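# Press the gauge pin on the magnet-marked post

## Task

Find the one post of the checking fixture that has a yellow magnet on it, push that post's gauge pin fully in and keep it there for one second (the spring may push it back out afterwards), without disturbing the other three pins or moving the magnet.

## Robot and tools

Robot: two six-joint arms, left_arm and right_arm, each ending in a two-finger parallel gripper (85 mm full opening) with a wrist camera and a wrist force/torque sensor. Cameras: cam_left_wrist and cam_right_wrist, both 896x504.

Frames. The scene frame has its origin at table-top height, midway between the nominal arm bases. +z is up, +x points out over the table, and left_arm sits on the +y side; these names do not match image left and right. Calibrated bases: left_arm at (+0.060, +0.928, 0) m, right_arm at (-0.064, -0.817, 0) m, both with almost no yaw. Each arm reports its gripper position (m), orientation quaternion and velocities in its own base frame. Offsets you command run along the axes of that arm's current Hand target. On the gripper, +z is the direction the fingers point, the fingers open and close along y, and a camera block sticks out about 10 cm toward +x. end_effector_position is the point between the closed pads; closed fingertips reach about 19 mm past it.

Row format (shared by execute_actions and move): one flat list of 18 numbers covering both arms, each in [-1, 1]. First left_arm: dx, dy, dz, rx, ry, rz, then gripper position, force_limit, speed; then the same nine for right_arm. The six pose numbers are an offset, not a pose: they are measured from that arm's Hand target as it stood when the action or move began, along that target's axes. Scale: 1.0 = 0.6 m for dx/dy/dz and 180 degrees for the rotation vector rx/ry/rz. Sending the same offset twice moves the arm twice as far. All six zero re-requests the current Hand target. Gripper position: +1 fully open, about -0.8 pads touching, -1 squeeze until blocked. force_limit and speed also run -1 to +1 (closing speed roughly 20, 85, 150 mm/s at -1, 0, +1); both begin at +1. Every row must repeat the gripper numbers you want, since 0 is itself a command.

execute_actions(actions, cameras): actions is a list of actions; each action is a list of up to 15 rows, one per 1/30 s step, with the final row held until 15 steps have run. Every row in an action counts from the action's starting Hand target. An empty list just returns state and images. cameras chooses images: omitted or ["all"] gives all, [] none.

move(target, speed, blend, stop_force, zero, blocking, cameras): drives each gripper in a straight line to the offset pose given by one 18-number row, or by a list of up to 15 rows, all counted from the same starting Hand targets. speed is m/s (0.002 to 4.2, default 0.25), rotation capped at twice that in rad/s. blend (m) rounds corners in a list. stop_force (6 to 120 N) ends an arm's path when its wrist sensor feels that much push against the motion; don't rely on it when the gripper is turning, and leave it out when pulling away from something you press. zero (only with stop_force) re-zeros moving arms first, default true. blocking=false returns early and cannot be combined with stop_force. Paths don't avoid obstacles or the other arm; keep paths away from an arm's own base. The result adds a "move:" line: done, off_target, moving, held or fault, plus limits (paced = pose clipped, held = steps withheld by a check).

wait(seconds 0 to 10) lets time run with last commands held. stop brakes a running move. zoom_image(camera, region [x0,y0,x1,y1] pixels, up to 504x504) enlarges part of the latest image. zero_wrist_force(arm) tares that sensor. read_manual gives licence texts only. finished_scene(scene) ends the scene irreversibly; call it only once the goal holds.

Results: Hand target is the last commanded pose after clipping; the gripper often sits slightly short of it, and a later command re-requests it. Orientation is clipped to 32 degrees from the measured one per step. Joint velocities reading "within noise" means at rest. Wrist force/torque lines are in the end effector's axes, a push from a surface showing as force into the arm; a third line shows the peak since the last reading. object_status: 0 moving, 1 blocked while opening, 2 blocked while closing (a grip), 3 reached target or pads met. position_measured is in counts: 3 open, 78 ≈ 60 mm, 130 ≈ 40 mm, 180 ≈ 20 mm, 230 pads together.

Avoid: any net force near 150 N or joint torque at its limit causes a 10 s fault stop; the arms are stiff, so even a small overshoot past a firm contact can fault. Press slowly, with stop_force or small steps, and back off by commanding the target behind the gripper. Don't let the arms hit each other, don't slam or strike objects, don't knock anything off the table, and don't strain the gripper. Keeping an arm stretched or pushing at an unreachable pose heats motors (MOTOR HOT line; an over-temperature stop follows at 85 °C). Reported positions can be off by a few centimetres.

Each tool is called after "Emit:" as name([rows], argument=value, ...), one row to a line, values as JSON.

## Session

Emit:
execute_actions(actions=[])

Scene clock: 0.00 s.
left_arm: end_effector_position=(+0.3071, -0.4220, +0.1602) position_measured=3 object_status=3 end_effector_quat_wxyz=(+0.066, +0.956, -0.074, +0.275) | right_arm: end_effector_position=(+0.4900, -0.3027, +0.2369) position_measured=3 object_status=3 end_effector_quat_wxyz=(+0.548, -0.467, -0.511, -0.471)
Joint positions: left_arm=[-1.763 -1.739 2.857 -2.766 -1.003 1.555] | right_arm=[2.511 -2.074 -2.06 -2.212 2.389 -0.015]
Joint velocities: within noise
Joint torques (N m): no reading
Motor temperatures (°C): left_arm=[24 35 26 38 34 33] | right_arm=[28 35 35 36 33 38]
Wrist force (N): no reading
Wrist torque (N m): no reading
Wrist force, peak (N): no reading
Hand target: left_arm +0.3071, -0.4220, +0.1602; +0.066, +0.956, -0.074, +0.275 | right_arm +0.4900, -0.3027, +0.2369; +0.548, -0.467, -0.511, -0.471
Tool commands: left_gripper/position=+1.0 left_gripper/force_limit=+1.0 left_gripper/speed=+1.0 right_gripper/position=+1.0 right_gripper/force_limit=+1.0 right_gripper/speed=+1.0
camera_calibration:
cam_left_wrist: T_world_to_cam=[[-0.285835, -0.958093, 0.0188626, -0.30276], [-0.929607, 0.27245, -0.248197, 0.463413], [0.232657, -0.0884782, -0.968526, 0.172428], [0, 0, 0, 1]] pos_world=[0.304136, -0.401073, 0.28773]
cam_right_wrist: T_world_to_cam=[[0.978979, 0.0562001, -0.196068, -0.399553], [-0.174505, -0.266853, -0.947807, 0.238768], [-0.105588, 0.962097, -0.251436, 0.530477], [0, 0, 0, 1]] pos_world=[0.488832, -0.424199, 0.281347]

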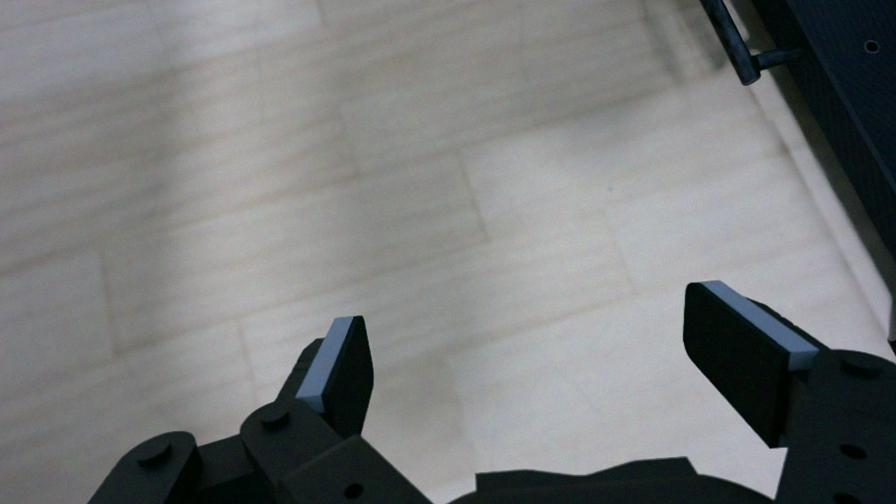

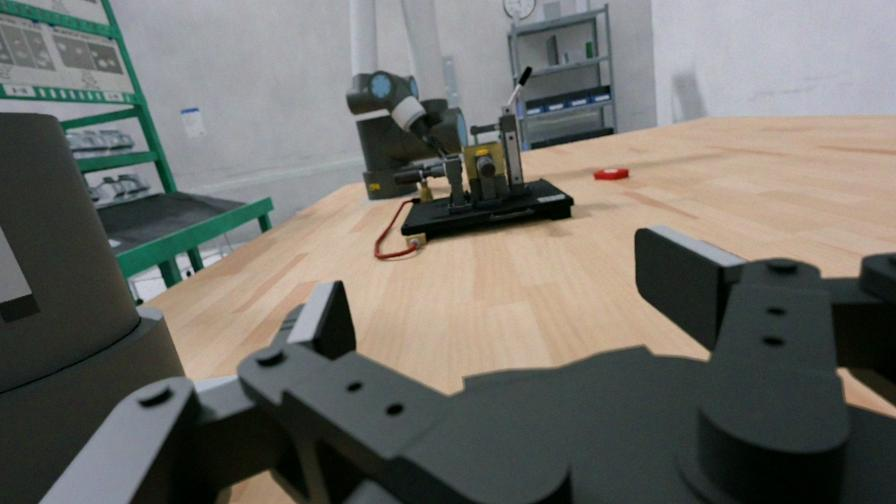

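Emit:
zoom_image(camera="cam_right_wrist", region=[360, 50, 600, 270])

Emit:
zoom_image(camera="cam_right_wrist", region=[390, 90, 550, 220])

Scaled by 2.100 from the camera's 896x504 image, which has a finer 1280x720 frame.

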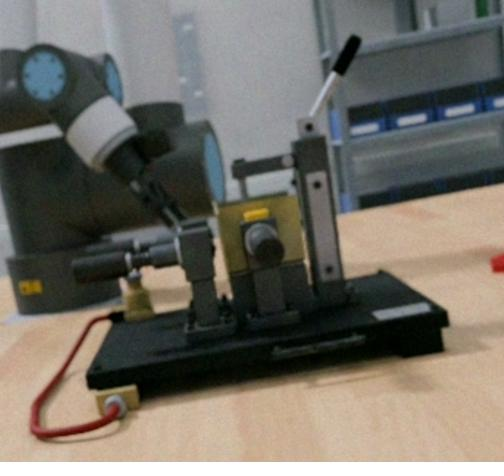

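Scaled by 3.150 from the camera's 896x504 image, which has a finer 1280x720 frame.

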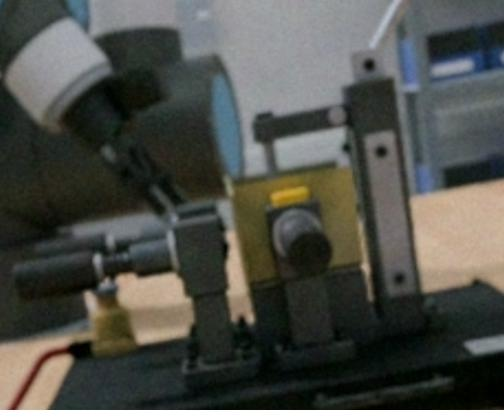

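Emit:
move([
  [0,0,0,0,0,0,1,1,1,0.0403,0.0985,0.4145,-0.0406,-0.2627,0.0052,-0.8,0,0],
  [0,0,0,0,0,0,1,1,1,0.0653,0.0697,0.9823,-0.0401,-0.1516,-0.0019,-0.8,0,0],
], speed=[0.45,0.3], blend=[0.06,0], cameras=["cam_right_wrist"])

Emit:
zoom_image(camera="cam_right_wrist", region=[340, 40, 640, 300])

Scene clock: 7.13 s.
left_arm: end_effector_position=(+0.3071, -0.4220, +0.1602) position_measured=3 object_status=3 end_effector_quat_wxyz=(+0.066, +0.956, -0.074, +0.275) | right_arm: end_effector_position=(+0.4620, +0.2854, +0.3000) position_measured=229 object_status=3 end_effector_quat_wxyz=(-0.380, +0.596, +0.597, +0.380)
Joint positions: left_arm=[-1.763 -1.739 2.857 -2.766 -1.003 1.555] | right_arm=[3.548 -1.848 -2.783 0.621 2.555 2.365]
Joint velocities: within noise
Joint torques (N m): left_arm=[3.54 -12.75 -60.76 -8.55 3.85 -0.24] | right_arm=[21.01 48.32 6.81 14.67 -0.46 5.81]
Motor temperatures (°C): left_arm=[24 35 26 38 34 33] | right_arm=[28 35 35 36 33 38]
Wrist force (N): left_arm=[-0.3 -0.2 0.1] | right_arm=[-0.8 0.9 1.2]
Wrist torque (N m): left_arm=[-0.03 0.05 0.00] | right_arm=[0.45 0.31 -0.16]
Wrist force, peak (N): left_arm=[0.4 0.1 -0.4] | right_arm=[1.1 1.9 3.4]
Hand target: left_arm +0.3071, -0.4220, +0.1602; +0.066, +0.956, -0.074, +0.275 | right_arm +0.4619, +0.2854, +0.2999; -0.380, +0.596, +0.597, +0.380
Off the commanded pose: left_arm 0.000 m, 0 deg | right_arm 0.000 m, 0 deg.
move: done
camera_calibration:
cam_right_wrist: T_world_to_cam=[[0.984117, -0.132131, -0.118552, -0.364713], [-0.17647, -0.655681, -0.734125, 0.498386], [0.0192683, 0.743386, -0.668585, 0.107531], [0, 0, 0, 1]] pos_world=[0.444799, 0.198655, 0.394534]
Images, in order (width x height): cam_right_wrist 896x504.

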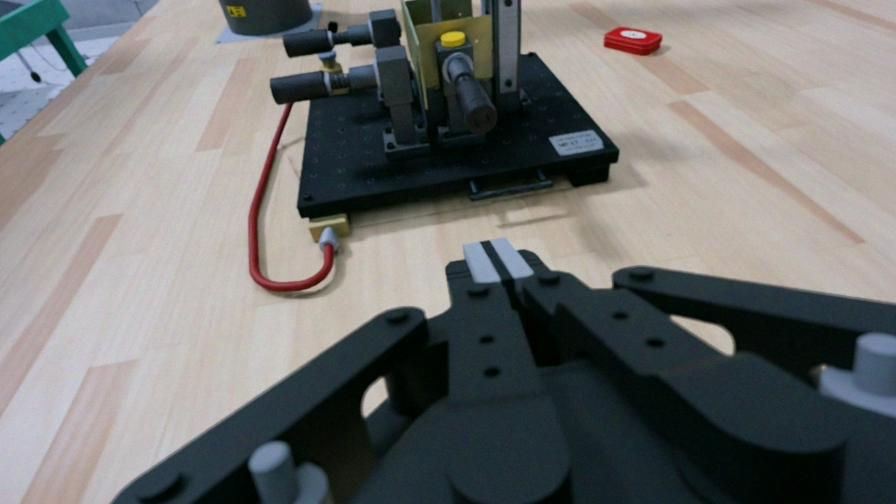

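Scaled by 1.680 from the camera's 896x504 image, which has a finer 1280x720 frame.

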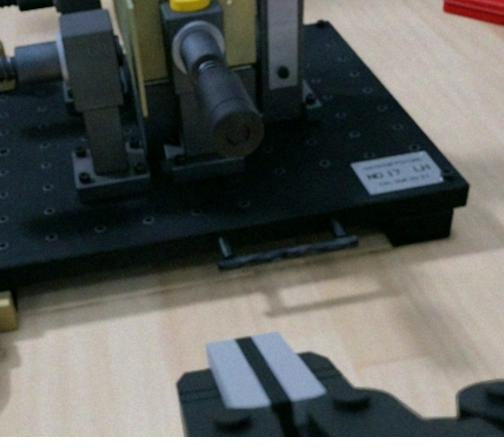

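Emit:
move(target=[0,0,0,0,0,0,1,1,1,0.0208,0.1022,0.593,0,0,0,-0.8,0,0], speed=0.35, cameras=["cam_right_wrist"])

Scene clock: 10.13 s.
left_arm: end_effector_position=(+0.3071, -0.4220, +0.1602) position_measured=3 object_status=3 end_effector_quat_wxyz=(+0.066, +0.956, -0.074, +0.275) | right_arm: end_effector_position=(+0.5230, +0.6130, +0.1611) position_measured=229 object_status=3 end_effector_quat_wxyz=(-0.380, +0.596, +0.597, +0.380)
Joint positions: left_arm=[-1.763 -1.739 2.857 -2.766 -1.003 1.555] | right_arm=[4.011 -2.276 -2.531 1.118 2.196 2.798]
Joint velocities: within noise
Joint torques (N m): left_arm=[7.53 -8.3 -62.51 -7.41 3.45 -0.82] | right_arm=[16.72 117.6 19.12 6.58 -1.95 6.33]
Motor temperatures (°C): left_arm=[24 35 26 38 34 33] | right_arm=[28 35 35 36 33 38]
Wrist force (N): left_arm=[0.0 -0.4 0.1] | right_arm=[0.6 0.1 1.1]
Wrist torque (N m): left_arm=[-0.07 0.00 0.00] | right_arm=[0.26 -0.14 -0.02]
Wrist force, peak (N): left_arm=[0.0 -0.2 -0.4] | right_arm=[0.2 0.8 5.1]
Hand target: left_arm +0.3071, -0.4220, +0.1602; +0.066, +0.956, -0.074, +0.275 | right_arm +0.5230, +0.6133, +0.1610; -0.380, +0.596, +0.597, +0.380
Off the commanded pose: left_arm 0.000 m, 0 deg | right_arm 0.000 m, 0 deg.
move: done
camera_calibration:
cam_right_wrist: T_world_to_cam=[[0.984115, -0.132188, -0.118506, -0.397892], [-0.176472, -0.655564, -0.73423, 0.622014], [0.0193681, 0.74348, -0.668478, -0.230246], [0, 0, 0, 1]] pos_world=[0.505799, 0.526356, 0.255634]
Images, in order (width x height): cam_right_wrist 896x504.

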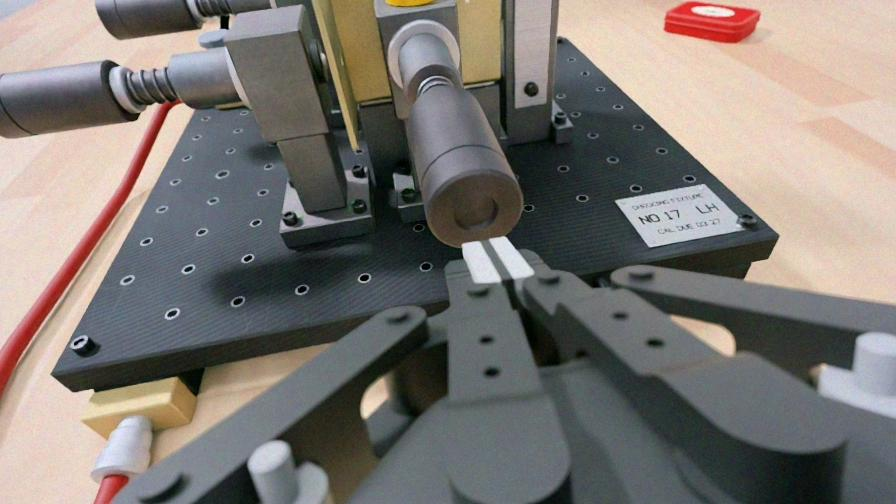

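Emit:
move([
  [0,0,0,0,0,0,1,1,1,0.0077,-0.0008,0.0166,0,0,0,-0.8,0,0],
  [0,0,0,0,0,0,1,1,1,0.0225,-0.0023,0.0483,0,0,0,-0.8,0,0],
  [0,0,0,0,0,0,1,1,1,0.0366,-0.0038,0.0785,0,0,0,-0.8,0,0],
], speed=[0.1,0.035,0.009], stop_force=30, cameras=["cam_right_wrist"])

Scene clock: 12.70 s.
left_arm: end_effector_position=(+0.3071, -0.4220, +0.1602) position_measured=3 object_status=3 end_effector_quat_wxyz=(+0.066, +0.956, -0.074, +0.275) | right_arm: end_effector_position=(+0.5214, +0.6489, +0.1610) position_measured=229 object_status=3 end_effector_quat_wxyz=(-0.380, +0.596, +0.597, +0.380)
Joint positions: left_arm=[-1.763 -1.739 2.857 -2.766 -1.003 1.555] | right_arm=[4.052 -2.275 -2.503 1.103 2.161 2.824]
Joint velocities: within noise
Joint torques (N m): left_arm=[7.33 -7.7 -64.01 -6.89 4.32 -1.04] | right_arm=[-0.27 148.96 13.45 11.39 9.05 -7.78]
Motor temperatures (°C): left_arm=[24 35 26 38 34 33] | right_arm=[28 35 35 36 33 38]
Wrist force (N): left_arm=[0.0 -0.1 0.0] | right_arm=[-12.0 4.4 -33.6]
Wrist torque (N m): left_arm=[-0.02 0.01 0.00] | right_arm=[0.44 -0.12 -0.04]
Wrist force, peak (N): left_arm=[0.5 0.1 -0.3] | right_arm=[-22.0 4.4 -67.7]
Hand target: left_arm +0.3071, -0.4220, +0.1602; +0.066, +0.956, -0.074, +0.275 | right_arm +0.5214, +0.6489, +0.1610; -0.380, +0.596, +0.597, +0.380 (not the last commanded pose)
Off the commanded pose: left_arm 0.000 m, 0 deg | right_arm 0.016 m, 0 deg.
move: contact (right_arm); path passed 2 of 3 targets
camera_calibration:
cam_right_wrist: T_world_to_cam=[[0.984115, -0.132194, -0.118497, -0.391597], [-0.17647, -0.655618, -0.734182, 0.645144], [0.0193653, 0.743431, -0.668532, -0.256855], [0, 0, 0, 1]] pos_world=[0.504199, 0.562156, 0.255534]
Images, in order (width x height): cam_right_wrist 896x504.

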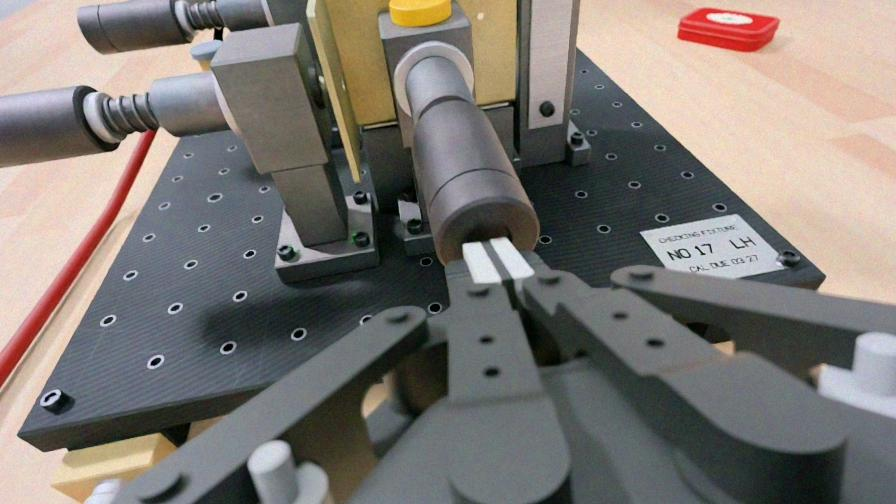

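Emit:
move(target=[0,0,0,0,0,0,1,1,1,0.0014,0,0.003,0,0,0,-0.8,0,0], speed=0.005, stop_force=10, cameras=[])

Emit:
wait(seconds=1.1, cameras=[])

Emit:
finished_scene(scene=3)

Scene clock: 13.53 s.
left_arm: end_effector_position=(+0.3071, -0.4220, +0.1602) position_measured=3 object_status=3 end_effector_quat_wxyz=(+0.066, +0.956, -0.074, +0.275) | right_arm: end_effector_position=(+0.5214, +0.6490, +0.1610) position_measured=229 object_status=3 end_effector_quat_wxyz=(-0.380, +0.596, +0.597, +0.380)
Joint positions: left_arm=[-1.763 -1.739 2.857 -2.766 -1.003 1.555] | right_arm=[4.052 -2.275 -2.503 1.103 2.161 2.824]
Joint velocities: within noise
Joint torques (N m): left_arm=[7.92 -11.56 -63.8 -6.99 3.46 -1.29] | right_arm=[16.76 147.11 23.63 8.73 9.82 2.73]
Motor temperatures (°C): left_arm=[24 35 26 38 34 33] | right_arm=[28 35 35 36 33 38]
Wrist force (N): left_arm=[-0.1 0.0 -0.1] | right_arm=[-18.6 4.9 -54.3]
Wrist torque (N m): left_arm=[0.00 0.02 0.00] | right_arm=[0.39 -0.06 -0.04]
Wrist force, peak (N): left_arm=[0.2 0.0 -0.5] | right_arm=[-18.9 5.2 -55.5]
Hand target: left_arm +0.3071, -0.4220, +0.1602; +0.066, +0.956, -0.074, +0.275 | right_arm +0.5214, +0.6490, +0.1610; -0.380, +0.596, +0.597, +0.380 (not the last commanded pose)
Off the commanded pose: left_arm 0.000 m, 0 deg | right_arm 0.002 m, 0 deg.
move: contact (right_arm)
No camera images: "cameras" was empty.

Scene clock: 14.63 s.
left_arm: end_effector_position=(+0.3071, -0.4220, +0.1602) position_measured=3 object_status=3 end_effector_quat_wxyz=(+0.066, +0.956, -0.074, +0.275) | right_arm: end_effector_position=(+0.5214, +0.6490, +0.1610) position_measured=229 object_status=3 end_effector_quat_wxyz=(-0.380, +0.596, +0.597, +0.380)
Joint positions: left_arm=[-1.763 -1.739 2.857 -2.766 -1.003 1.555] | right_arm=[4.052 -2.275 -2.503 1.103 2.161 2.824]
Joint velocities: within noise
Joint torques (N m): left_arm=[9.68 -8.1 -65.58 -7.42 4.62 -0.73] | right_arm=[9.38 149.5 22.6 11.59 10.28 2.47]
Motor temperatures (°C): left_arm=[24 35 26 38 34 33] | right_arm=[28 35 35 36 33 38]
Wrist force (N): left_arm=[0.0 -0.1 0.0] | right_arm=[-15.8 6.7 -47.2]
Wrist torque (N m): left_arm=[0.00 0.02 0.00] | right_arm=[0.40 -0.10 -0.03]
Wrist force, peak (N): left_arm=[-0.5 -0.1 -0.2] | right_arm=[-18.6 5.1 -53.4]
Hand target: left_arm +0.3071, -0.4220, +0.1602; +0.066, +0.956, -0.074, +0.275 | right_arm +0.5214, +0.6490, +0.1610; -0.380, +0.596, +0.597, +0.380 (not the last commanded pose)
Tool commands: left_gripper/position=+1.0 left_gripper/force_limit=+1.0 left_gripper/speed=+1.0 right_gripper/position=-0.8 right_gripper/force_limit=+0.0 right_gripper/speed=+0.0
Off the commanded pose: left_arm 0.000 m, 0 deg | right_arm 0.002 m, 0 deg.
wait: 1.10 s; at rest by 0.17 s
No camera images: "cameras" was empty.

The scene is finished: the task was done.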